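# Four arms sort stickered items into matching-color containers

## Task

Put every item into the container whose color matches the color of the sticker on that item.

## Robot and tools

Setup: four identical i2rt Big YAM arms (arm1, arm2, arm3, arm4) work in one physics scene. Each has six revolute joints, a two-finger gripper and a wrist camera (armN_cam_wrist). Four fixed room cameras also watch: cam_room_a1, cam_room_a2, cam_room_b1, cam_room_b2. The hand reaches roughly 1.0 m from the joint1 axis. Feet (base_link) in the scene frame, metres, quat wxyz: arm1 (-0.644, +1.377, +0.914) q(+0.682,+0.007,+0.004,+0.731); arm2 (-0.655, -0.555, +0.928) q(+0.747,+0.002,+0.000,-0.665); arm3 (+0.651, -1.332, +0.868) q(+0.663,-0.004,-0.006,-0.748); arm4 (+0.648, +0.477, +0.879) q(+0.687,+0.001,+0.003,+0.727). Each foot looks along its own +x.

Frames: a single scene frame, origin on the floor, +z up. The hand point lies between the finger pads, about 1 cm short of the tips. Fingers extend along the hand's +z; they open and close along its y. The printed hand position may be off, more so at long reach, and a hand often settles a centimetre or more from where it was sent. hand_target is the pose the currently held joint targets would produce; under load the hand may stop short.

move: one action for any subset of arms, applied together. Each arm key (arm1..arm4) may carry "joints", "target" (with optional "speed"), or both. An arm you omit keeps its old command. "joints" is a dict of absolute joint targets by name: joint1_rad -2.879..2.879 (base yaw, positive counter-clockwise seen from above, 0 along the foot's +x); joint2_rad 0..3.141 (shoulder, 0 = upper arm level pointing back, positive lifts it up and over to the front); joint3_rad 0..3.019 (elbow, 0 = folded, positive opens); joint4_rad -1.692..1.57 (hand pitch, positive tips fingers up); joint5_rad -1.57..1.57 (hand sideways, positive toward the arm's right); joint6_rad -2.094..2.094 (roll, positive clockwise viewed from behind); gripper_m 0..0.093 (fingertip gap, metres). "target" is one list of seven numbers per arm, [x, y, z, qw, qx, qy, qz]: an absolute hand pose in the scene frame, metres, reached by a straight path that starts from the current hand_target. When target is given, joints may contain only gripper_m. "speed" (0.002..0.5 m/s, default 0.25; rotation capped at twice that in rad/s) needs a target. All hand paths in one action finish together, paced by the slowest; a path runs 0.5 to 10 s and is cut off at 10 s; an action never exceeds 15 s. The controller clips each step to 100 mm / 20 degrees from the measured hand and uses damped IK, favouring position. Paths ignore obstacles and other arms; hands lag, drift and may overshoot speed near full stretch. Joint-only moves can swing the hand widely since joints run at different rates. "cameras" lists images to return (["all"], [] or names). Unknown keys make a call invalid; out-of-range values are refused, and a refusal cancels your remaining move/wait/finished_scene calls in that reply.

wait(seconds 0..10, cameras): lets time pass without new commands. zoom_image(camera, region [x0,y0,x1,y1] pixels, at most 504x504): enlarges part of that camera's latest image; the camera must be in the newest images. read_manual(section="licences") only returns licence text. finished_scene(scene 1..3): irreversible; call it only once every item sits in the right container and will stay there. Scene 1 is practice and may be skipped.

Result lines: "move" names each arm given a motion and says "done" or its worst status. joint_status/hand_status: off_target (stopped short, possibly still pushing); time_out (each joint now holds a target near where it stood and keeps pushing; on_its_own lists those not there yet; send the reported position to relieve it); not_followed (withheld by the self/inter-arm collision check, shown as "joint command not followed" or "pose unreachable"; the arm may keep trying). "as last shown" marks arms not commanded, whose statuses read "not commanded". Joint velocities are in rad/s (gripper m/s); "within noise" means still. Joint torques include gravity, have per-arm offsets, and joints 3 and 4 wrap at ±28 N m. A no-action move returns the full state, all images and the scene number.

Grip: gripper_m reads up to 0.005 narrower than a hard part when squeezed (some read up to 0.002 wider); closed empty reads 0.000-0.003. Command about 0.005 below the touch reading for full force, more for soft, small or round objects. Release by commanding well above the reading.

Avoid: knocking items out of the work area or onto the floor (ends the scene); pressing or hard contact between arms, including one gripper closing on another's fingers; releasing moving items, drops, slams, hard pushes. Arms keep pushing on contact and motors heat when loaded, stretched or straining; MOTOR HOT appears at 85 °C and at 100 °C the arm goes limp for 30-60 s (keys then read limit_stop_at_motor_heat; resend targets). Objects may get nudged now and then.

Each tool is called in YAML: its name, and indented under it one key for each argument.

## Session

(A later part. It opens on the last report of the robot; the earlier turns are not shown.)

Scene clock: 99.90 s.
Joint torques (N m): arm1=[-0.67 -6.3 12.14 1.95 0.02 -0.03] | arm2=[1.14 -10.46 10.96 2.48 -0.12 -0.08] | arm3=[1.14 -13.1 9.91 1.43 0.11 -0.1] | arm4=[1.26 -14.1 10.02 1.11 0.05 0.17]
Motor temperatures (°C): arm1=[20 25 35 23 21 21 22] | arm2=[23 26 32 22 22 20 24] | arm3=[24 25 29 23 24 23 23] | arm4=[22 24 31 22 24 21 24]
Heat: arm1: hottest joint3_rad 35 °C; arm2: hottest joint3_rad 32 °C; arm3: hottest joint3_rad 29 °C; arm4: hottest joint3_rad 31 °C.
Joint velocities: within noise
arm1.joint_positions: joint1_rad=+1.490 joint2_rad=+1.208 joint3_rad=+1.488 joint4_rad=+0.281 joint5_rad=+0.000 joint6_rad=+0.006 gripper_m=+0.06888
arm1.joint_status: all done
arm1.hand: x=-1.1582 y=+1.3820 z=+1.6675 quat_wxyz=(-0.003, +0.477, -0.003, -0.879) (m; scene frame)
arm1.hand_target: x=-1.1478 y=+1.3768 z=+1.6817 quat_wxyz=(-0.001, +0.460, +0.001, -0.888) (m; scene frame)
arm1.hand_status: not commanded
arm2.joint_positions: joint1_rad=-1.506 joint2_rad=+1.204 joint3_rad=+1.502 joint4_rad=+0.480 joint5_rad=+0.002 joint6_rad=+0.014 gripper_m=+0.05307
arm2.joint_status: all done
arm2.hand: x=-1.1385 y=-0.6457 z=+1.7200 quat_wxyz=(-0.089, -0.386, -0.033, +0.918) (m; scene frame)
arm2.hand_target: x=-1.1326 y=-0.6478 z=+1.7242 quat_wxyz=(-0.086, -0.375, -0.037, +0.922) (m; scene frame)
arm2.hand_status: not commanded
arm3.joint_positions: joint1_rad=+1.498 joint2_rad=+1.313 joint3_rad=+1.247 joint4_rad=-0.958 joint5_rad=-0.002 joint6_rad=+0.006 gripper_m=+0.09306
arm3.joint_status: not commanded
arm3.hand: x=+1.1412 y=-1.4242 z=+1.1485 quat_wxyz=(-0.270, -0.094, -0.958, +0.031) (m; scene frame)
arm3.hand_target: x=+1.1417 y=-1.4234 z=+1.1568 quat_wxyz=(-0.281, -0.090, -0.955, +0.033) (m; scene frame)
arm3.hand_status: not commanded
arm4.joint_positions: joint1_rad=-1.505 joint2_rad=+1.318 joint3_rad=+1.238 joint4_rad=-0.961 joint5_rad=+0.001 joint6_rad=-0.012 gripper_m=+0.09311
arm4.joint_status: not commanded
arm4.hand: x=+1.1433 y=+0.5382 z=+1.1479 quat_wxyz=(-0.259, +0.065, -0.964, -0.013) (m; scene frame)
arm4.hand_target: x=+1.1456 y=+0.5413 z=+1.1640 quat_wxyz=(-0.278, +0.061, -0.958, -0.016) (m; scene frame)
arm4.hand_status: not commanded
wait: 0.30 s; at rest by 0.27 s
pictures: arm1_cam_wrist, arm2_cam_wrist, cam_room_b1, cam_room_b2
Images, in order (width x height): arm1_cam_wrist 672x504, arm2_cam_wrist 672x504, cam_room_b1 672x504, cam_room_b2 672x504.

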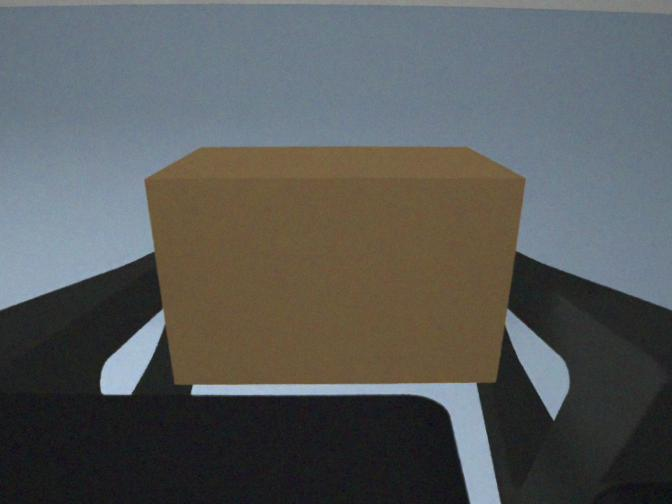

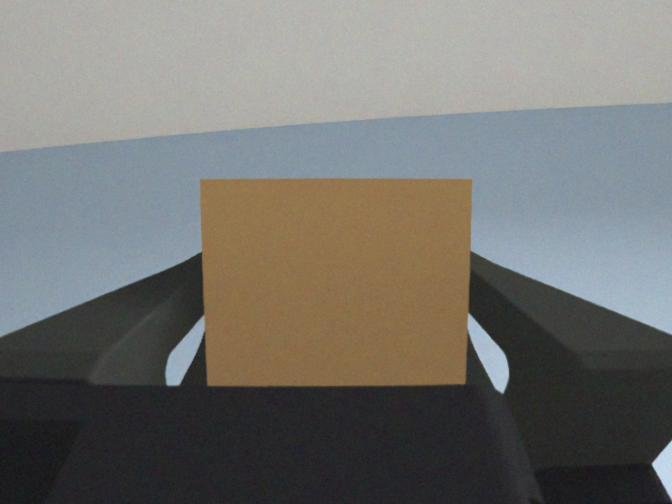

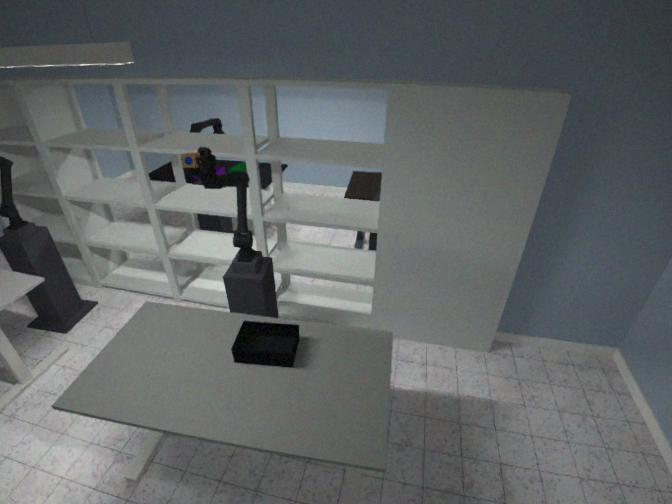

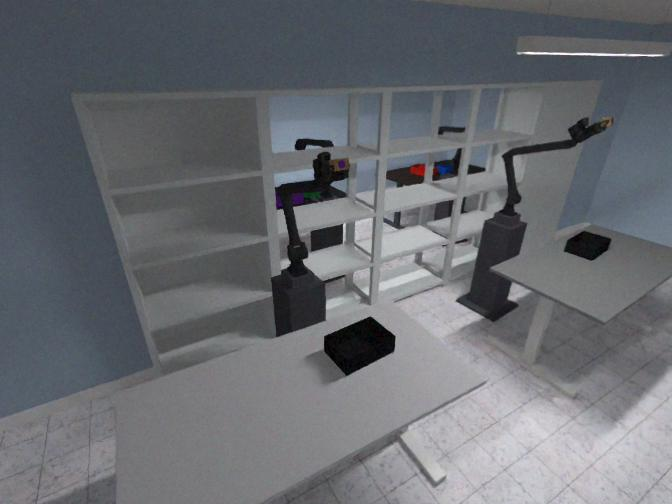

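move:
  arm1: {"joints": {"joint1_rad": -2.225, "joint2_rad": 0.9, "joint3_rad": 0.87, "joint4_rad": -1.28, "joint5_rad": 0, "joint6_rad": 0}}
  arm2: {"joints": {"joint1_rad": 0.93, "joint2_rad": 0.9, "joint3_rad": 0.87, "joint4_rad": -1.0, "joint5_rad": 0, "joint6_rad": 0}}
  arm3: {"joints": {"joint1_rad": -1.99, "joint2_rad": 0.9, "joint3_rad": 0.87, "joint4_rad": -1.02}}
  arm4: {"joints": {"joint1_rad": 0.902, "joint2_rad": 0.9, "joint3_rad": 0.87, "joint4_rad": -1.02}}
  cameras: ["arm1_cam_wrist", "arm2_cam_wrist"]

Scene clock: 122.17 s.
Joint torques (N m): arm1=[-2.49 -2.96 13.6 0.49 -0.05 0] | arm2=[0.85 -7.3 12.74 1.31 0.11 -0.05] | arm3=[0.79 -5.19 8.92 0.76 -0.07 -0.11] | arm4=[1.08 -5.01 8.96 0.5 0.12 0.14]
Motor temperatures (°C): arm1=[20 25 34 23 21 21 22] | arm2=[23 26 31 22 22 20 24] | arm3=[24 25 29 23 24 23 23] | arm4=[22 24 32 22 24 21 24]
Heat: arm1: hottest joint3_rad 34 °C; arm2: hottest joint3_rad 31 °C; arm3: hottest joint3_rad 29 °C; arm4: hottest joint3_rad 32 °C.
move: arm1 done; arm2 done; arm3 done; arm4 done
Joint velocities: within noise
arm1.joint_positions: joint1_rad=-2.220 joint2_rad=+0.915 joint3_rad=+0.841 joint4_rad=-1.271 joint5_rad=+0.002 joint6_rad=+0.005 gripper_m=+0.06893
arm1.joint_status: all done
arm1.hand: x=-0.4065 y=+1.2222 z=+1.1140 quat_wxyz=(-0.100, -0.287, -0.952, +0.034) (m; scene frame)
arm1.hand_target: x=-0.4032 y=+1.2190 z=+1.1303 quat_wxyz=(-0.117, -0.286, -0.950, +0.039) (m; scene frame)
arm1.hand_status: not commanded
arm2.joint_positions: joint1_rad=+0.929 joint2_rad=+0.915 joint3_rad=+0.856 joint4_rad=-0.989 joint5_rad=-0.003 joint6_rad=+0.012 gripper_m=+0.05307
arm2.joint_status: all done
arm2.hand: x=-0.3536 y=-0.7309 z=+1.1646 quat_wxyz=(-0.251, -0.257, -0.931, +0.062) (m; scene frame)
arm2.hand_target: x=-0.3545 y=-0.7305 z=+1.1752 quat_wxyz=(-0.258, -0.250, -0.931, +0.067) (m; scene frame)
arm2.hand_status: not commanded
arm3.joint_positions: joint1_rad=-1.982 joint2_rad=+0.901 joint3_rad=+0.879 joint4_rad=-1.014 joint5_rad=+0.002 joint6_rad=+0.005 gripper_m=+0.09306
arm3.joint_status: all done
arm3.hand: x=+0.3519 y=-1.1516 z=+1.1140 quat_wxyz=(+0.063, -0.931, +0.258, +0.252) (m; scene frame)
arm3.hand_target: x=+0.3562 y=-1.1512 z=+1.1093 quat_wxyz=(+0.063, -0.932, +0.259, +0.246) (m; scene frame)
arm3.hand_status: not commanded
arm4.joint_positions: joint1_rad=+0.902 joint2_rad=+0.898 joint3_rad=+0.873 joint4_rad=-1.010 joint5_rad=-0.001 joint6_rad=-0.011 gripper_m=+0.09311
arm4.joint_status: all done
arm4.hand: x=+0.3659 y=+0.6775 z=+1.1279 quat_wxyz=(-0.078, +0.921, -0.286, -0.254) (m; scene frame)
arm4.hand_target: x=+0.3679 y=+0.6762 z=+1.1247 quat_wxyz=(-0.075, +0.921, -0.292, -0.247) (m; scene frame)
arm4.hand_status: not commanded
pictures: arm1_cam_wrist, arm2_cam_wrist
Images, in order (width x height): arm1_cam_wrist 672x504, arm2_cam_wrist 672x504.

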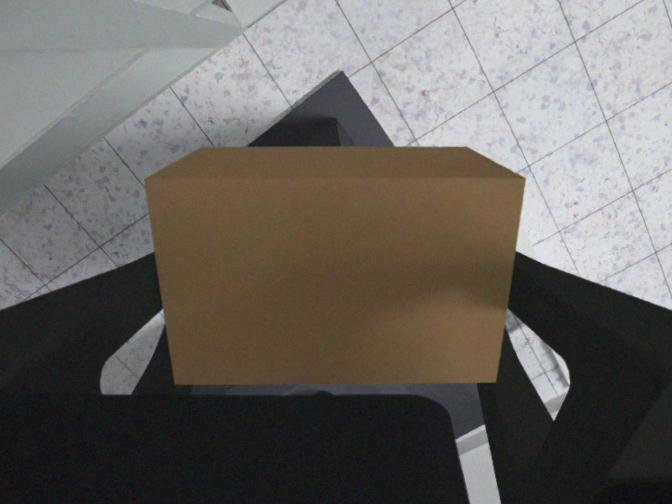

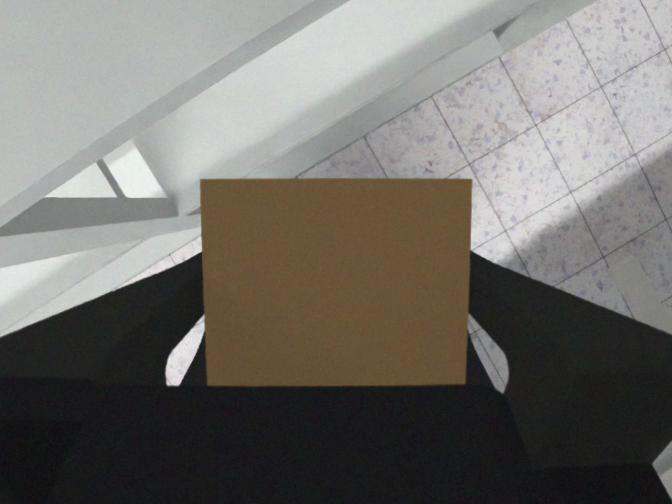

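move:
  arm1: {"target": [-0.03, 0.93, 1.085, -0.1407, -0.3031, -0.9413, 0.0453], "speed": 0.3}
  arm2: {"target": [-0.02, -0.93, 1.10, -0.2699, -0.2533, -0.926, 0.0738], "speed": 0.3}

move:
  arm1: {"target": [-0.03, 0.93, 1.03, -0.1407, -0.3031, -0.9413, 0.0453], "speed": 0.15}
  arm2: {"target": [-0.02, -0.93, 1.03, -0.2699, -0.2533, -0.926, 0.0738], "speed": 0.15}
  cameras: ["arm1_cam_wrist", "arm2_cam_wrist", "cam_room_a1", "cam_room_a2"]

Scene clock: 138.00 s.
Joint torques (N m): arm1=[-3.19 -20.19 17.03 0.58 -0.01 0.04] | arm2=[0.32 -20.72 16.84 1.26 0.16 -0.03] | arm3=[0.73 -5.36 8.99 0.77 -0.05 -0.1] | arm4=[1.14 -4.72 8.84 0.5 0.16 0.18]
Motor temperatures (°C): arm1=[20 24 36 23 21 21 22] | arm2=[23 25 33 22 22 20 24] | arm3=[24 24 29 23 24 23 23] | arm4=[22 23 32 22 24 21 24]
Heat: arm1: hottest joint3_rad 36 °C; arm2: hottest joint3_rad 33 °C; arm3: hottest joint3_rad 29 °C; arm4: hottest joint3_rad 32 °C.
move: arm1 off_target; arm2 off_target
Joint velocities: within noise
arm1.joint_positions: joint1_rad=-2.261 joint2_rad=+2.191 joint3_rad=+2.174 joint4_rad=-1.296 joint5_rad=-0.008 joint6_rad=-0.007 gripper_m=+0.06893
arm1.joint_status: not commanded
arm1.hand: x=-0.0380 y=+0.9454 z=+1.0584 quat_wxyz=(-0.116, -0.299, -0.946, +0.037) (m; scene frame)
arm1.hand_target: x=-0.0315 y=+0.9310 z=+1.0853 quat_wxyz=(-0.141, -0.303, -0.941, +0.046) (m; scene frame)
arm1.hand_status: off_target (0.032 m and 3.1 deg from the pose sent, 0.477 m and 5.4 deg at the start)
arm2.joint_positions: joint1_rad=+0.929 joint2_rad=+1.943 joint3_rad=+1.697 joint4_rad=-0.791 joint5_rad=+0.002 joint6_rad=+0.012 gripper_m=+0.05307
arm2.joint_status: not commanded
arm2.hand: x=-0.0343 y=-0.9166 z=+1.0821 quat_wxyz=(-0.255, -0.257, -0.930, +0.066) (m; scene frame)
arm2.hand_target: x=-0.0214 y=-0.9293 z=+1.1003 quat_wxyz=(-0.271, -0.253, -0.926, +0.074) (m; scene frame)
arm2.hand_status: off_target (0.027 m and 2.0 deg from the pose sent, 0.394 m and 2.6 deg at the start)
arm3, arm4: as last shown
pictures: none

Scene clock: 139.27 s.
Joint torques (N m): arm1=[-2.84 -20.19 11.69 1.31 -0.03 0.05] | arm2=[0.32 -21.13 10.73 2.67 0.13 -0.04] | arm3=[0.79 -5.3 8.91 0.79 -0.05 -0.11] | arm4=[1.08 -4.48 9.03 0.46 0.13 0.16]
Motor temperatures (°C): arm1=[20 25 36 23 21 21 22] | arm2=[23 26 33 22 22 20 24] | arm3=[24 24 29 23 24 23 23] | arm4=[22 23 32 22 24 21 24]
Heat: arm1: hottest joint3_rad 36 °C; arm2: hottest joint3_rad 33 °C; arm3: hottest joint3_rad 29 °C; arm4: hottest joint3_rad 32 °C.
move: arm1 done; arm2 off_target
Joint velocities: within noise
arm1.joint_positions: joint1_rad=-2.261 joint2_rad=+2.201 joint3_rad=+2.114 joint4_rad=-1.187 joint5_rad=-0.008 joint6_rad=-0.007 gripper_m=+0.06893
arm1.joint_status: not commanded
arm1.hand: x=-0.0299 y=+0.9394 z=+1.0311 quat_wxyz=(-0.134, -0.298, -0.944, +0.043) (m; scene frame)
arm1.hand_target: x=-0.0302 y=+0.9300 z=+1.0301 quat_wxyz=(-0.141, -0.303, -0.941, +0.045) (m; scene frame)
arm1.hand_status: done (0.009 m and 1.0 deg from the pose sent, 0.033 m and 3.1 deg at the start)
arm2.joint_positions: joint1_rad=+0.929 joint2_rad=+1.996 joint3_rad=+1.667 joint4_rad=-0.669 joint5_rad=+0.002 joint6_rad=+0.012 gripper_m=+0.05307
arm2.joint_status: not commanded
arm2.hand: x=-0.0201 y=-0.9247 z=+1.0451 quat_wxyz=(-0.273, -0.255, -0.925, +0.071) (m; scene frame)
arm2.hand_target: x=-0.0204 y=-0.9298 z=+1.0301 quat_wxyz=(-0.270, -0.253, -0.926, +0.074) (m; scene frame)
arm2.hand_status: off_target (0.016 m and 0.6 deg from the pose sent, 0.056 m and 2.0 deg at the start)
arm3, arm4: as last shown
arm4.hand_target: x=+0.3680 y=+0.6762 z=+1.1247 quat_wxyz=(-0.075, +0.921, -0.292, -0.247) (m; scene frame)
pictures: arm1_cam_wrist, arm2_cam_wrist, cam_room_a1, cam_room_a2
Images, in order (width x height): arm1_cam_wrist 672x504, arm2_cam_wrist 672x504, cam_room_a1 672x504, cam_room_a2 672x504.

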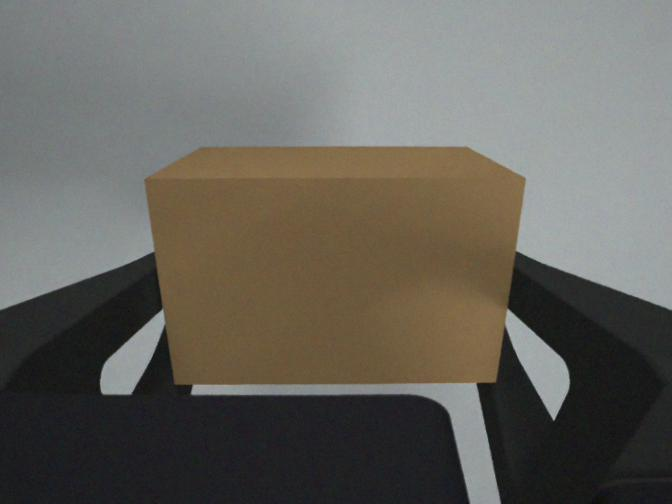

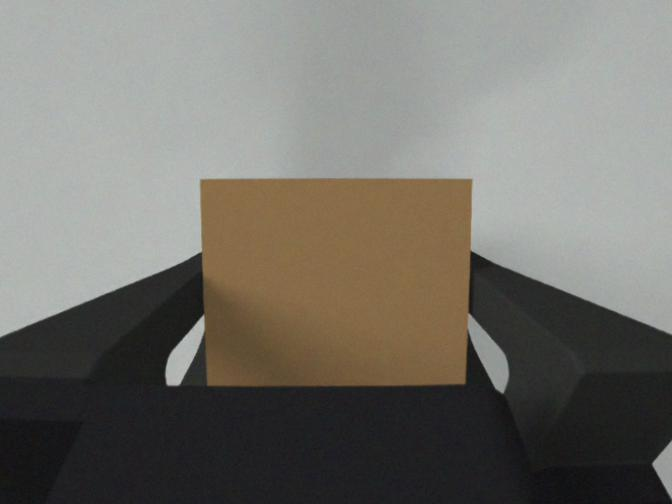

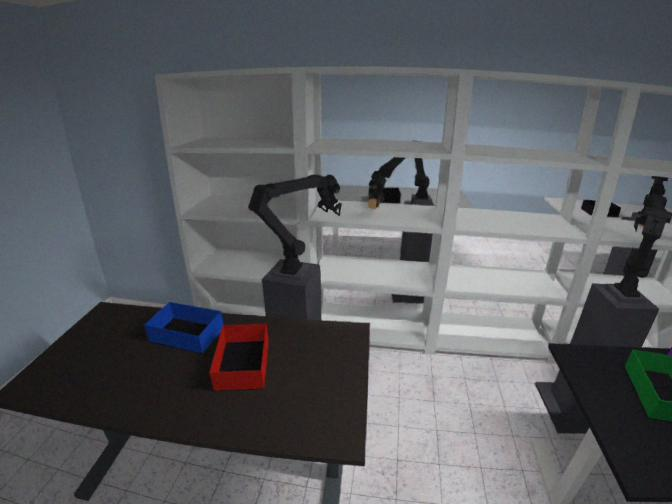

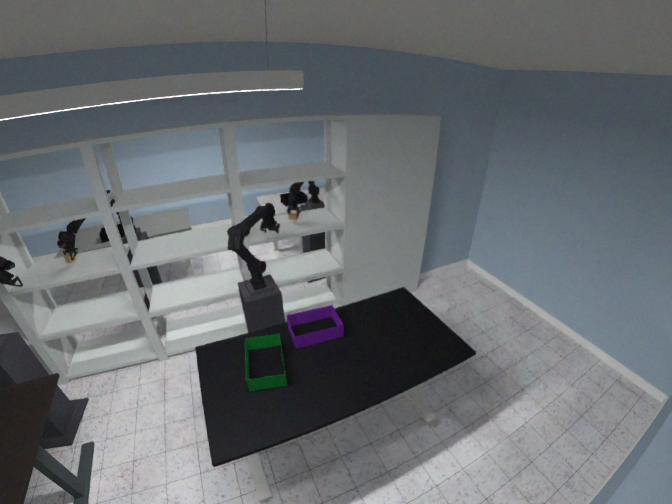

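move:
  arm1: {"target": [-0.03, 0.93, 1.002, -0.129, -0.3036, -0.943, 0.0415], "speed": 0.08}
  arm2: {"target": [-0.02, -0.93, 1.0, -0.2579, -0.2543, -0.9294, 0.0706], "speed": 0.1}
  cameras: ["arm1_cam_wrist", "arm2_cam_wrist"]

Scene clock: 146.20 s.
Joint torques (N m): arm1=[-3.14 -19.84 11.36 1.47 -0.06 0.02] | arm2=[0.38 -20.89 10.28 2.65 0.12 -0.04] | arm3=[0.79 -5.13 8.92 0.77 -0.07 -0.1] | arm4=[0.91 -5.25 8.94 0.49 0.08 0.16]
Motor temperatures (°C): arm1=[20 25 36 23 21 21 22] | arm2=[23 26 33 22 22 20 24] | arm3=[24 24 28 23 24 23 23] | arm4=[22 23 32 22 24 21 24]
Heat: arm1: hottest joint3_rad 36 °C; arm2: hottest joint3_rad 33 °C; arm3: hottest joint3_rad 28 °C; arm4: hottest joint3_rad 32 °C.
move: arm1 done; arm2 off_target
Joint velocities: within noise
arm1.joint_positions: joint1_rad=-2.261 joint2_rad=+2.231 joint3_rad=+2.101 joint4_rad=-1.167 joint5_rad=-0.008 joint6_rad=-0.007 gripper_m=+0.06893
arm1.joint_status: not commanded
arm1.hand: x=-0.0297 y=+0.9390 z=+1.0049 quat_wxyz=(-0.123, -0.299, -0.945, +0.040) (m; scene frame)
arm1.hand_target: x=-0.0303 y=+0.9301 z=+1.0019 quat_wxyz=(-0.129, -0.304, -0.943, +0.041) (m; scene frame)
arm1.hand_status: done (0.009 m and 0.9 deg from the pose sent, 0.030 m and 0.8 deg at the start)
arm2.joint_positions: joint1_rad=+0.929 joint2_rad=+2.030 joint3_rad=+1.660 joint4_rad=-0.645 joint5_rad=+0.002 joint6_rad=+0.012 gripper_m=+0.05307
arm2.joint_status: not commanded
arm2.hand: x=-0.0186 y=-0.9254 z=+1.0206 quat_wxyz=(-0.265, -0.256, -0.927, +0.069) (m; scene frame)
arm2.hand_target: x=-0.0207 y=-0.9296 z=+1.0003 quat_wxyz=(-0.258, -0.254, -0.929, +0.070) (m; scene frame)
arm2.hand_status: off_target (0.021 m and 0.9 deg from the pose sent, 0.045 m and 1.9 deg at the start)
arm3, arm4: as last shown
arm4.hand_target: x=+0.3679 y=+0.6762 z=+1.1247 quat_wxyz=(-0.075, +0.921, -0.292, -0.247) (m; scene frame)
pictures: arm1_cam_wrist, arm2_cam_wrist
Images, in order (width x height): arm1_cam_wrist 672x504, arm2_cam_wrist 672x504.

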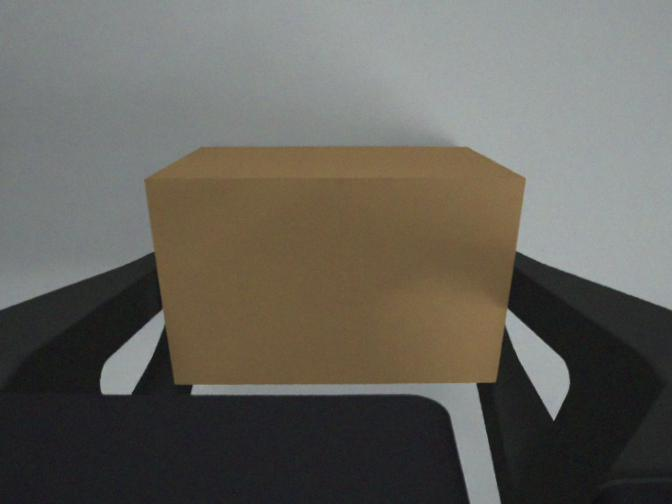

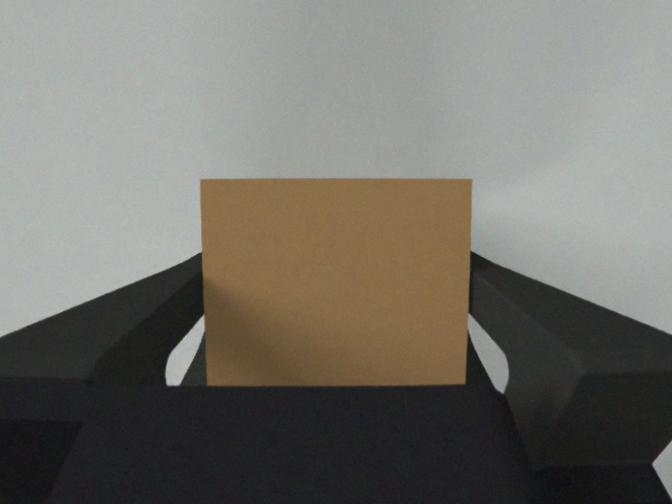

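move:
  arm1: {"target": [-0.03, 0.93, 0.992, -0.129, -0.3036, -0.943, 0.0415], "speed": 0.06}
  arm2: {"target": [-0.02, -0.93, 0.988, -0.2535, -0.2547, -0.9307, 0.0694], "speed": 0.06}
  cameras: ["arm1_cam_wrist", "arm2_cam_wrist"]

Scene clock: 151.53 s.
Joint torques (N m): arm1=[-2.96 -19.31 10.63 1.32 -0.05 -0.02] | arm2=[0.38 -20.13 9.89 2.61 0.11 -0.04] | arm3=[0.85 -5.19 8.92 0.76 -0.06 -0.1] | arm4=[0.79 -4.84 9.02 0.53 0.13 0.17]
Motor temperatures (°C): arm1=[20 25 36 23 21 21 22] | arm2=[23 26 33 22 22 20 24] | arm3=[24 24 28 23 24 23 23] | arm4=[22 23 32 22 24 21 24]
Heat: arm1: hottest joint3_rad 36 °C; arm2: hottest joint3_rad 33 °C; arm3: hottest joint3_rad 28 °C; arm4: hottest joint3_rad 32 °C.
move: arm1 off_target; arm2 off_target
Joint velocities: within noise
arm1.joint_positions: joint1_rad=-2.262 joint2_rad=+2.231 joint3_rad=+2.092 joint4_rad=-1.144 joint5_rad=-0.008 joint6_rad=-0.007 gripper_m=+0.06893
arm1.joint_status: not commanded
arm1.hand: x=-0.0277 y=+0.9373 z=+1.0025 quat_wxyz=(-0.130, -0.299, -0.945, +0.042) (m; scene frame)
arm1.hand_target: x=-0.0301 y=+0.9303 z=+0.9920 quat_wxyz=(-0.129, -0.304, -0.943, +0.041) (m; scene frame)
arm1.hand_status: off_target (0.013 m and 0.6 deg from the pose sent, 0.016 m and 0.9 deg at the start)
arm2.joint_positions: joint1_rad=+0.929 joint2_rad=+2.036 joint3_rad=+1.660 joint4_rad=-0.633 joint5_rad=+0.002 joint6_rad=+0.012 gripper_m=+0.05307
arm2.joint_status: not commanded
arm2.hand: x=-0.0167 y=-0.9266 z=+1.0183 quat_wxyz=(-0.268, -0.256, -0.926, +0.070) (m; scene frame)
arm2.hand_target: x=-0.0211 y=-0.9293 z=+0.9885 quat_wxyz=(-0.253, -0.255, -0.931, +0.069) (m; scene frame)
arm2.hand_status: off_target (0.031 m and 1.8 deg from the pose sent, 0.033 m and 1.4 deg at the start)
arm3, arm4: as last shown
arm4.hand_target: x=+0.3680 y=+0.6762 z=+1.1247 quat_wxyz=(-0.075, +0.921, -0.292, -0.247) (m; scene frame)
pictures: arm1_cam_wrist, arm2_cam_wrist
Images, in order (width x height): arm1_cam_wrist 672x504, arm2_cam_wrist 672x504.

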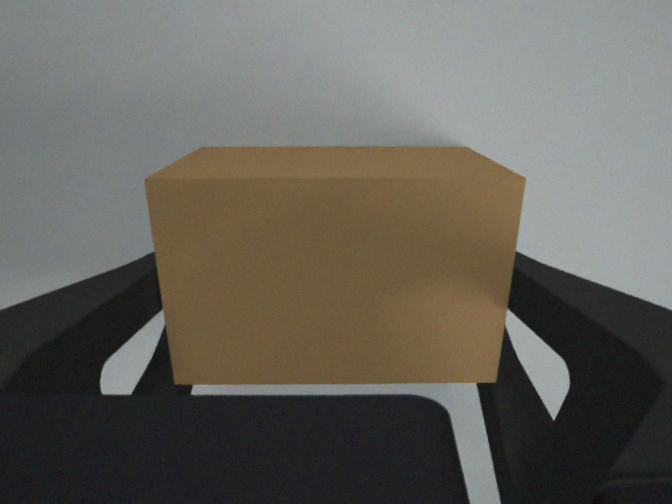

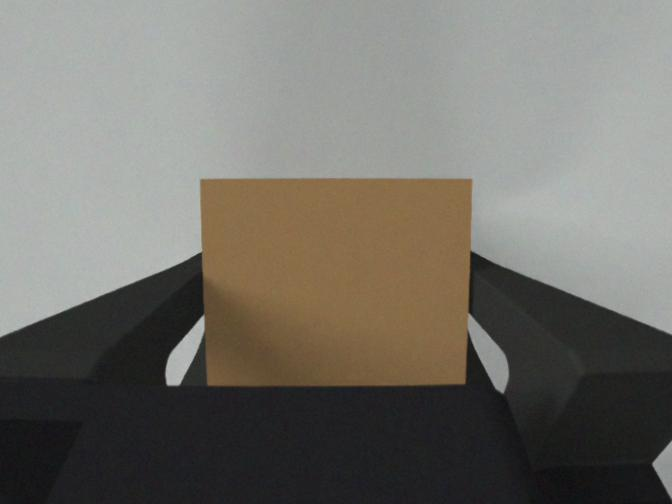

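move:
  arm1: {"joints": {"gripper_m": 0.092}}
  arm2: {"target": [-0.02, -0.93, 0.972, -0.2448, -0.2553, -0.9329, 0.067], "speed": 0.06}
  cameras: ["arm1_cam_wrist", "arm2_cam_wrist"]

Scene clock: 156.63 s.
Joint torques (N m): arm1=[-2.9 -19.31 10.62 1.26 -0.02 0.06] | arm2=[0.32 -18.49 9.76 2.62 0.08 -0.04] | arm3=[0.85 -5.36 8.9 0.81 -0.06 -0.11] | arm4=[0.62 -4.95 8.96 0.49 0.14 0.12]
Motor temperatures (°C): arm1=[20 25 35 23 21 21 22] | arm2=[23 26 32 22 22 20 24] | arm3=[24 24 28 23 24 23 23] | arm4=[22 23 32 22 24 21 24]
Heat: arm1: hottest joint3_rad 35 °C; arm2: hottest joint3_rad 32 °C; arm3: hottest joint3_rad 28 °C; arm4: hottest joint3_rad 32 °C.
move: arm1 done; arm2 off_target
Joint velocities: within noise
arm1.joint_positions: joint1_rad=-2.262 joint2_rad=+2.231 joint3_rad=+2.092 joint4_rad=-1.143 joint5_rad=-0.008 joint6_rad=-0.007 gripper_m=+0.09196
arm1.joint_status: all done
arm1.hand: x=-0.0277 y=+0.9368 z=+1.0025 quat_wxyz=(-0.130, -0.299, -0.944, +0.042) (m; scene frame)
arm1.hand_target: x=-0.0302 y=+0.9303 z=+0.9920 quat_wxyz=(-0.129, -0.304, -0.943, +0.041) (m; scene frame)
arm1.hand_status: not commanded
arm2.joint_positions: joint1_rad=+0.929 joint2_rad=+2.037 joint3_rad=+1.660 joint4_rad=-0.629 joint5_rad=+0.002 joint6_rad=+0.012 gripper_m=+0.05307
arm2.joint_status: not commanded
arm2.hand: x=-0.0160 y=-0.9271 z=+1.0175 quat_wxyz=(-0.269, -0.256, -0.926, +0.070) (m; scene frame)
arm2.hand_target: x=-0.0223 y=-0.9286 z=+0.9731 quat_wxyz=(-0.245, -0.255, -0.933, +0.067) (m; scene frame)
arm2.hand_status: off_target (0.046 m and 3.0 deg from the pose sent, 0.047 m and 2.8 deg at the start)
arm3, arm4: as last shown
arm4.hand_target: x=+0.3679 y=+0.6762 z=+1.1247 quat_wxyz=(-0.075, +0.921, -0.292, -0.247) (m; scene frame)
pictures: arm1_cam_wrist, arm2_cam_wrist
Images, in order (width x height): arm1_cam_wrist 672x504, arm2_cam_wrist 672x504.

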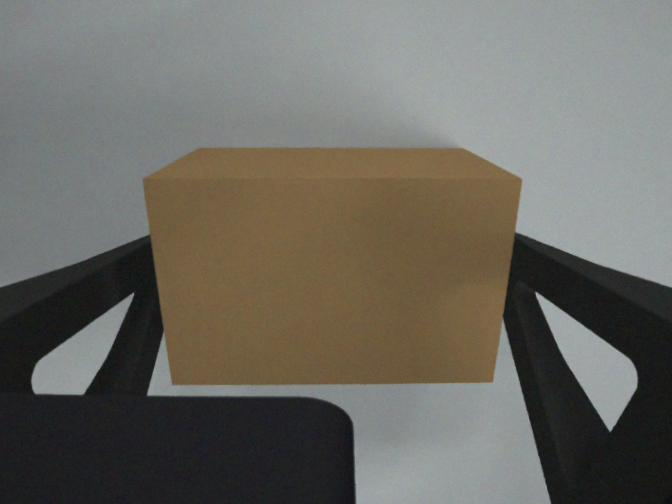

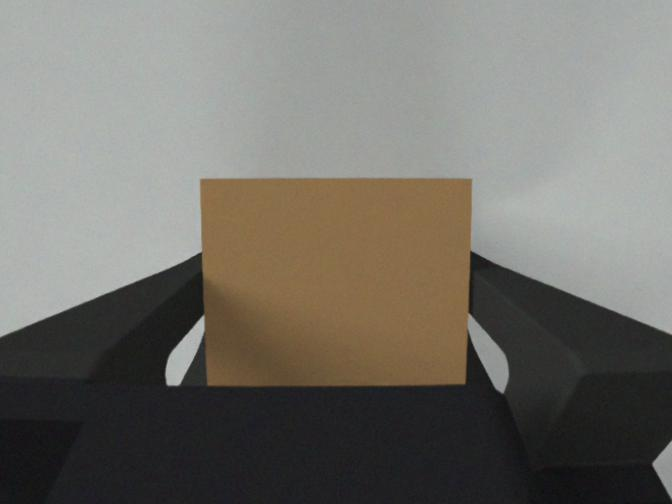

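move:
  arm1: {"target": [-0.052, 0.953, 1.068, -0.129, -0.3036, -0.943, 0.0415], "speed": 0.2}
  arm2: {"target": [-0.018, -0.93, 1.002, -0.2535, -0.2547, -0.9307, 0.0694], "speed": 0.1}

move:
  arm1: {"target": [-0.36, 1.17, 1.10, -0.129, -0.3036, -0.943, 0.0415], "speed": 0.35}
  arm2: {"joints": {"gripper_m": 0.085}}
  cameras: ["arm2_cam_wrist"]

move:
  arm2: {"target": [-0.06, -0.903, 1.10, -0.2579, -0.2543, -0.9294, 0.0706], "speed": 0.2}
  arm4: {"target": [0.013, 0.933, 1.103, 0.0778, -0.9212, 0.2905, 0.2468], "speed": 0.3}

move:
  arm2: {"target": [-0.36, -0.73, 1.17, -0.2579, -0.2543, -0.9294, 0.0706], "speed": 0.4}
  cameras: ["arm4_cam_wrist", "cam_room_a1"]

Scene clock: 172.60 s.
Joint torques (N m): arm1=[-2.37 -20.95 11.82 0.47 0.07 0.11] | arm2=[0.44 -21.13 11.92 1.11 0.11 -0.02] | arm3=[0.67 -5.36 8.96 0.73 -0.06 -0.1] | arm4=[1.14 -5.01 8.99 0.59 0.13 0.17]
Motor temperatures (°C): arm1=[20 26 35 23 21 21 22] | arm2=[23 27 32 22 22 20 25] | arm3=[24 24 28 23 24 23 23] | arm4=[22 23 32 22 24 21 24]
Heat: arm1: hottest joint3_rad 35 °C; arm2: hottest joint3_rad 32 °C; arm3: hottest joint3_rad 28 °C; arm4: hottest joint3_rad 32 °C.
move: arm1 done; arm2 off_target
Joint velocities: within noise
arm1.joint_positions: joint1_rad=-2.262 joint2_rad=+2.120 joint3_rad=+2.050 joint4_rad=-1.223 joint5_rad=-0.008 joint6_rad=-0.007 gripper_m=+0.09196
arm1.joint_status: not commanded
arm1.hand: x=-0.0512 y=+0.9542 z=+1.0588 quat_wxyz=(-0.125, -0.299, -0.945, +0.040) (m; scene frame)
arm1.hand_target: x=-0.0519 y=+0.9531 z=+1.0680 quat_wxyz=(-0.129, -0.303, -0.943, +0.042) (m; scene frame)
arm1.hand_status: done (0.009 m and 0.7 deg from the pose sent, 0.072 m and 0.6 deg at the start)
arm2.joint_positions: joint1_rad=+0.929 joint2_rad=+2.037 joint3_rad=+1.660 joint4_rad=-0.630 joint5_rad=+0.003 joint6_rad=+0.012 gripper_m=+0.05307
arm2.joint_status: not commanded
arm2.hand: x=-0.0161 y=-0.9271 z=+1.0174 quat_wxyz=(-0.269, -0.256, -0.926, +0.070) (m; scene frame)
arm2.hand_target: x=-0.0184 y=-0.9298 z=+1.0020 quat_wxyz=(-0.254, -0.255, -0.931, +0.069) (m; scene frame)
arm2.hand_status: off_target (0.016 m and 1.9 deg from the pose sent, 0.016 m and 1.9 deg at the start)
arm3, arm4: as last shown
pictures: none

Scene clock: 174.37 s.
Joint torques (N m): arm1=[-3.19 -2.9 11.26 0.61 -0.05 -0.05] | arm2=[0.44 -21.01 11.93 1.28 0.11 -0.02] | arm3=[0.85 -5.25 8.92 0.77 -0.05 -0.1] | arm4=[0.91 -4.54 8.95 0.49 0.13 0.14]
Motor temperatures (°C): arm1=[20 26 35 23 21 21 22] | arm2=[23 27 32 22 22 20 24] | arm3=[24 24 28 23 24 23 23] | arm4=[22 22 32 22 24 21 24]
Heat: arm1: hottest joint3_rad 35 °C; arm2: hottest joint3_rad 32 °C; arm3: hottest joint3_rad 28 °C; arm4: hottest joint3_rad 32 °C.
move: arm1 done; arm2 done
Joint velocities: within noise
arm1.joint_positions: joint1_rad=-2.267 joint2_rad=+1.073 joint3_rad=+0.892 joint4_rad=-1.092 joint5_rad=-0.010 joint6_rad=-0.007 gripper_m=+0.09196
arm1.joint_status: not commanded
arm1.hand: x=-0.3581 y=+1.1732 z=+1.1009 quat_wxyz=(-0.135, -0.301, -0.943, +0.043) (m; scene frame)
arm1.hand_target: x=-0.3600 y=+1.1700 z=+1.1000 quat_wxyz=(-0.129, -0.304, -0.943, +0.042) (m; scene frame)
arm1.hand_status: done (0.004 m and 0.7 deg from the pose sent, 0.379 m and 0.7 deg at the start)
arm2.joint_positions: joint1_rad=+0.929 joint2_rad=+2.037 joint3_rad=+1.660 joint4_rad=-0.633 joint5_rad=+0.003 joint6_rad=+0.012 gripper_m=+0.08493
arm2.joint_status: all done
arm2.hand: x=-0.0168 y=-0.9267 z=+1.0169 quat_wxyz=(-0.267, -0.256, -0.926, +0.070) (m; scene frame)
arm2.hand_target: x=-0.0184 y=-0.9298 z=+1.0020 quat_wxyz=(-0.254, -0.255, -0.931, +0.069) (m; scene frame)
arm2.hand_status: not commanded
arm3, arm4: as last shown
pictures: arm2_cam_wrist
Images, in order (width x height): arm2_cam_wrist 672x504.

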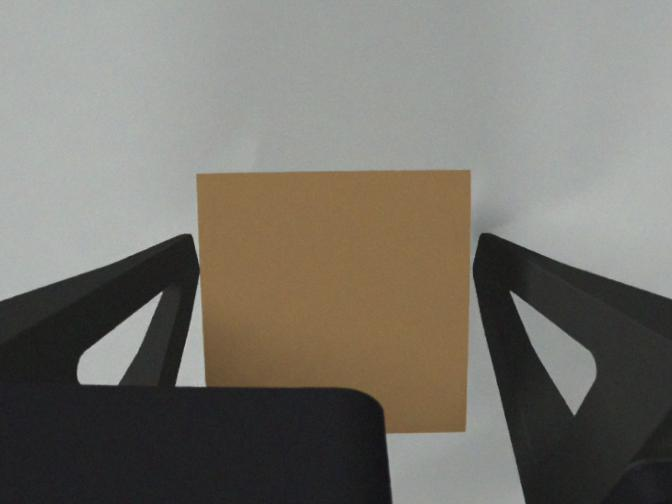

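Scene clock: 176.77 s.
Joint torques (N m): arm1=[-2.84 -2.49 11.36 0.58 0.01 0.03] | arm2=[0.79 -22.01 10.07 1.26 0.16 0.01] | arm3=[0.67 -5.3 8.92 0.79 -0.06 -0.1] | arm4=[0.44 -24.06 13.08 0.32 0.12 0.02]
Motor temperatures (°C): arm1=[20 26 34 23 21 21 22] | arm2=[23 27 32 22 22 20 24] | arm3=[24 24 28 23 24 23 23] | arm4=[22 23 33 22 24 21 24]
Heat: arm1: hottest joint3_rad 34 °C; arm2: hottest joint3_rad 32 °C; arm3: hottest joint3_rad 28 °C; arm4: hottest joint3_rad 33 °C.
move: arm2 done; arm4 off_target
Joint velocities: within noise
arm1: as last shown
arm2.joint_positions: joint1_rad=+0.929 joint2_rad=+1.860 joint3_rad=+1.622 joint4_rad=-0.770 joint5_rad=+0.004 joint6_rad=+0.012 gripper_m=+0.08493
arm2.joint_status: not commanded
arm2.hand: x=-0.0528 y=-0.9064 z=+1.1035 quat_wxyz=(-0.268, -0.256, -0.926, +0.070) (m; scene frame)
arm2.hand_target: x=-0.0599 y=-0.9031 z=+1.1001 quat_wxyz=(-0.258, -0.254, -0.929, +0.071) (m; scene frame)
arm2.hand_status: done (0.009 m and 1.2 deg from the pose sent, 0.096 m and 1.2 deg at the start)
arm3.joint_positions: joint1_rad=-1.982 joint2_rad=+0.901 joint3_rad=+0.879 joint4_rad=-1.014 joint5_rad=+0.002 joint6_rad=+0.005 gripper_m=+0.09306
arm3.joint_status: not commanded
arm3.hand: x=+0.3519 y=-1.1516 z=+1.1140 quat_wxyz=(+0.063, -0.931, +0.258, +0.252) (m; scene frame)
arm3.hand_target: x=+0.3562 y=-1.1512 z=+1.1093 quat_wxyz=(+0.063, -0.932, +0.259, +0.246) (m; scene frame)
arm3.hand_status: not commanded
arm4.joint_positions: joint1_rad=+0.902 joint2_rad=+2.097 joint3_rad=+2.105 joint4_rad=-1.080 joint5_rad=-0.001 joint6_rad=-0.011 gripper_m=+0.09311
arm4.joint_status: not commanded
arm4.hand: x=+0.0186 y=+0.9213 z=+1.0915 quat_wxyz=(-0.073, +0.925, -0.288, -0.237) (m; scene frame)
arm4.hand_target: x=+0.0137 y=+0.9325 z=+1.1028 quat_wxyz=(-0.078, +0.921, -0.290, -0.247) (m; scene frame)
arm4.hand_status: off_target (0.017 m and 1.4 deg from the pose sent, 0.436 m and 0.9 deg at the start)
pictures: none

Scene clock: 178.37 s.
Joint torques (N m): arm1=[-3.19 -3.31 11.25 0.66 -0.06 -0.03] | arm2=[0.56 -4.19 10.65 1.35 0.11 -0.01] | arm3=[0.73 -5.42 8.95 0.76 -0.05 -0.11] | arm4=[0.44 -24.12 13.11 0.43 0.12 0.04]
Motor temperatures (°C): arm1=[20 26 34 23 21 21 22] | arm2=[23 27 32 22 22 20 24] | arm3=[24 24 28 23 24 23 23] | arm4=[22 23 34 22 24 21 24]
Heat: arm1: hottest joint3_rad 34 °C; arm2: hottest joint3_rad 32 °C; arm3: hottest joint3_rad 28 °C; arm4: hottest joint3_rad 34 °C.
move: arm2 off_target
Joint velocities: within noise
arm1, arm3, arm4: as last shown
arm2.joint_positions: joint1_rad=+0.929 joint2_rad=+0.870 joint3_rad=+0.861 joint4_rad=-0.980 joint5_rad=+0.004 joint6_rad=+0.012 gripper_m=+0.08493
arm2.joint_status: not commanded
arm2.hand: x=-0.3562 y=-0.7309 z=+1.1832 quat_wxyz=(-0.278, -0.255, -0.923, +0.073) (m; scene frame)
arm2.hand_target: x=-0.3601 y=-0.7299 z=+1.1704 quat_wxyz=(-0.258, -0.254, -0.929, +0.071) (m; scene frame)
arm2.hand_status: off_target (0.014 m and 2.4 deg from the pose sent, 0.360 m and 1.2 deg at the start)
arm4.hand: x=+0.0187 y=+0.9212 z=+1.0914 quat_wxyz=(-0.073, +0.925, -0.288, -0.237) (m; scene frame)
pictures: arm4_cam_wrist, cam_room_a1
Images, in order (width x height): arm4_cam_wrist 672x504, cam_room_a1 672x504.

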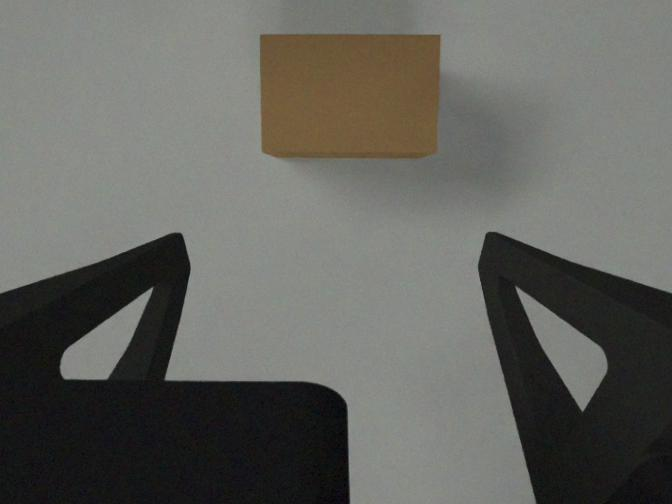

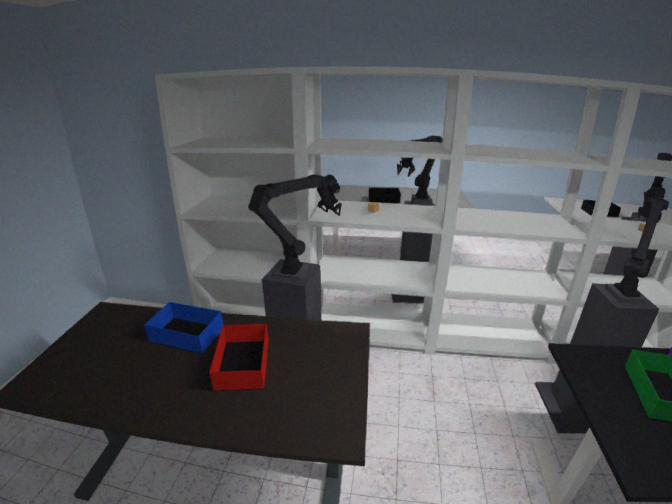

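move:
  arm3: {"target": [-0.006, -0.965, 1.115, 0.0692, -0.9307, 0.2494, 0.2581], "speed": 0.3}
  arm4: {"target": [-0.027, 0.963, 0.994, 0.0778, -0.9212, 0.2905, 0.2468], "speed": 0.15}

wait:
  seconds: 0.2
  cameras: ["arm3_cam_wrist", "arm4_cam_wrist"]

Scene clock: 193.10 s.
Joint torques (N m): arm1=[-2.61 -2.9 11.38 0.58 -0.06 -0.03] | arm2=[0.62 -4.07 10.63 1.31 0.11 -0.02] | arm3=[2.49 -23.06 14.45 0.61 0.12 0.01] | arm4=[-0.09 -23.36 12.3 1.2 0.03 0.01]
Motor temperatures (°C): arm1=[20 25 34 23 21 21 22] | arm2=[23 26 32 22 22 20 24] | arm3=[24 24 29 23 24 23 23] | arm4=[22 24 38 22 24 21 24]
Heat: arm1: hottest joint3_rad 34 °C; arm2: hottest joint3_rad 32 °C; arm3: hottest joint3_rad 29 °C; arm4: hottest joint3_rad 38 °C.
move: arm3 off_target; arm4 off_target
Joint velocities: within noise
arm1, arm2: as last shown
arm3.joint_positions: joint1_rad=-1.964 joint2_rad=+1.985 joint3_rad=+1.974 joint4_rad=-1.052 joint5_rad=+0.020 joint6_rad=+0.009 gripper_m=+0.09306
arm3.joint_status: not commanded
arm3.hand: x=+0.0099 y=-0.9623 z=+1.0926 quat_wxyz=(+0.066, -0.935, +0.254, +0.239) (m; scene frame)
arm3.hand_target: x=-0.0048 y=-0.9657 z=+1.1149 quat_wxyz=(+0.069, -0.931, +0.249, +0.259) (m; scene frame)
arm3.hand_status: off_target (0.028 m and 2.4 deg from the pose sent, 0.404 m and 1.4 deg at the start)
arm4.joint_positions: joint1_rad=+0.900 joint2_rad=+2.258 joint3_rad=+2.165 joint4_rad=-0.962 joint5_rad=+0.000 joint6_rad=-0.011 gripper_m=+0.09308
arm4.joint_status: not commanded
arm4.hand: x=-0.0183 y=+0.9486 z=+1.0119 quat_wxyz=(-0.076, +0.923, -0.288, -0.245) (m; scene frame)
arm4.hand_target: x=-0.0254 y=+0.9621 z=+0.9941 quat_wxyz=(-0.078, +0.921, -0.290, -0.247) (m; scene frame)
arm4.hand_status: off_target (0.025 m and 0.4 deg from the pose sent, 0.116 m and 1.4 deg at the start)
pictures: none

Scene clock: 193.30 s.
Joint torques (N m): arm1=[-2.2 -3.43 11.4 0.57 -0.05 -0.01] | arm2=[0.56 -4.19 10.67 1.32 0.11 -0.01] | arm3=[2.43 -23 14.42 0.62 0.12 0.01] | arm4=[0.56 -23.41 12.34 1.22 0.05 0.02]
Motor temperatures (°C): arm1=[20 25 34 23 21 21 22] | arm2=[23 26 32 22 22 20 24] | arm3=[24 24 29 23 24 23 23] | arm4=[22 24 38 22 24 21 24]
Heat: arm1: hottest joint3_rad 34 °C; arm2: hottest joint3_rad 32 °C; arm3: hottest joint3_rad 29 °C; arm4: hottest joint3_rad 38 °C.
Joint velocities: within noise
arm1.joint_positions: joint1_rad=-2.267 joint2_rad=+1.073 joint3_rad=+0.892 joint4_rad=-1.092 joint5_rad=-0.010 joint6_rad=-0.007 gripper_m=+0.09196
arm1.joint_status: not commanded
arm1.hand: x=-0.3581 y=+1.1732 z=+1.1009 quat_wxyz=(-0.135, -0.301, -0.943, +0.043) (m; scene frame)
arm1.hand_target: x=-0.3600 y=+1.1700 z=+1.1000 quat_wxyz=(-0.129, -0.304, -0.943, +0.042) (m; scene frame)
arm1.hand_status: not commanded
arm2.joint_positions: joint1_rad=+0.929 joint2_rad=+0.870 joint3_rad=+0.861 joint4_rad=-0.980 joint5_rad=+0.004 joint6_rad=+0.012 gripper_m=+0.08493
arm2.joint_status: not commanded
arm2.hand: x=-0.3562 y=-0.7309 z=+1.1832 quat_wxyz=(-0.278, -0.255, -0.923, +0.073) (m; scene frame)
arm2.hand_target: x=-0.3601 y=-0.7299 z=+1.1704 quat_wxyz=(-0.258, -0.254, -0.929, +0.071) (m; scene frame)
arm2.hand_status: not commanded
arm3.joint_positions: joint1_rad=-1.964 joint2_rad=+1.985 joint3_rad=+1.974 joint4_rad=-1.052 joint5_rad=+0.020 joint6_rad=+0.009 gripper_m=+0.09306
arm3.joint_status: not commanded
arm3.hand: x=+0.0099 y=-0.9623 z=+1.0926 quat_wxyz=(+0.066, -0.935, +0.254, +0.239) (m; scene frame)
arm3.hand_target: x=-0.0048 y=-0.9657 z=+1.1149 quat_wxyz=(+0.069, -0.931, +0.249, +0.259) (m; scene frame)
arm3.hand_status: off_target (0.028 m and 2.4 deg from the pose sent, 0.404 m and 1.4 deg at the start)
arm4.joint_positions: joint1_rad=+0.900 joint2_rad=+2.258 joint3_rad=+2.165 joint4_rad=-0.962 joint5_rad=+0.000 joint6_rad=-0.011 gripper_m=+0.09308
arm4.joint_status: not commanded
arm4.hand: x=-0.0183 y=+0.9486 z=+1.0119 quat_wxyz=(-0.076, +0.923, -0.288, -0.245) (m; scene frame)
arm4.hand_target: x=-0.0254 y=+0.9621 z=+0.9941 quat_wxyz=(-0.078, +0.921, -0.290, -0.247) (m; scene frame)
arm4.hand_status: off_target (0.025 m and 0.4 deg from the pose sent, 0.116 m and 1.4 deg at the start)
wait: 0.20 s; no rest
pictures: arm3_cam_wrist, arm4_cam_wrist
Images, in order (width x height): arm3_cam_wrist 672x504, arm4_cam_wrist 672x504.

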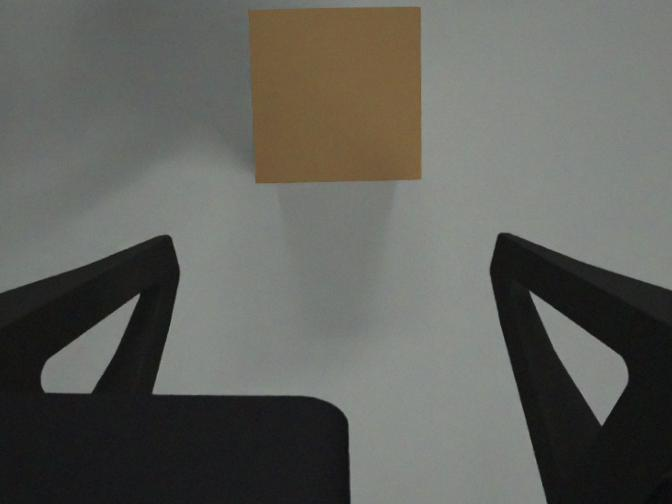

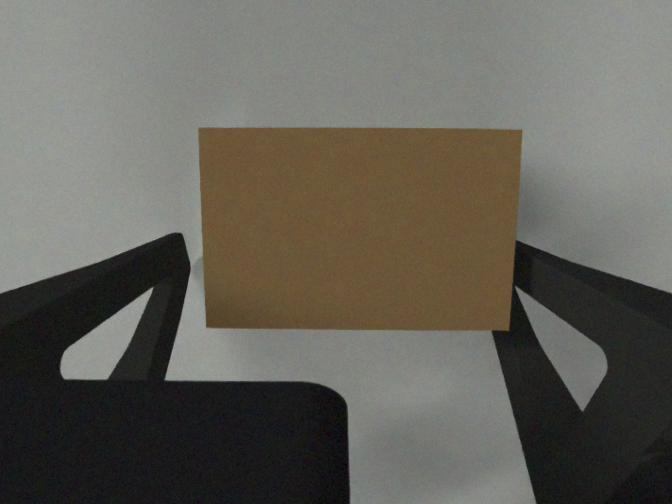

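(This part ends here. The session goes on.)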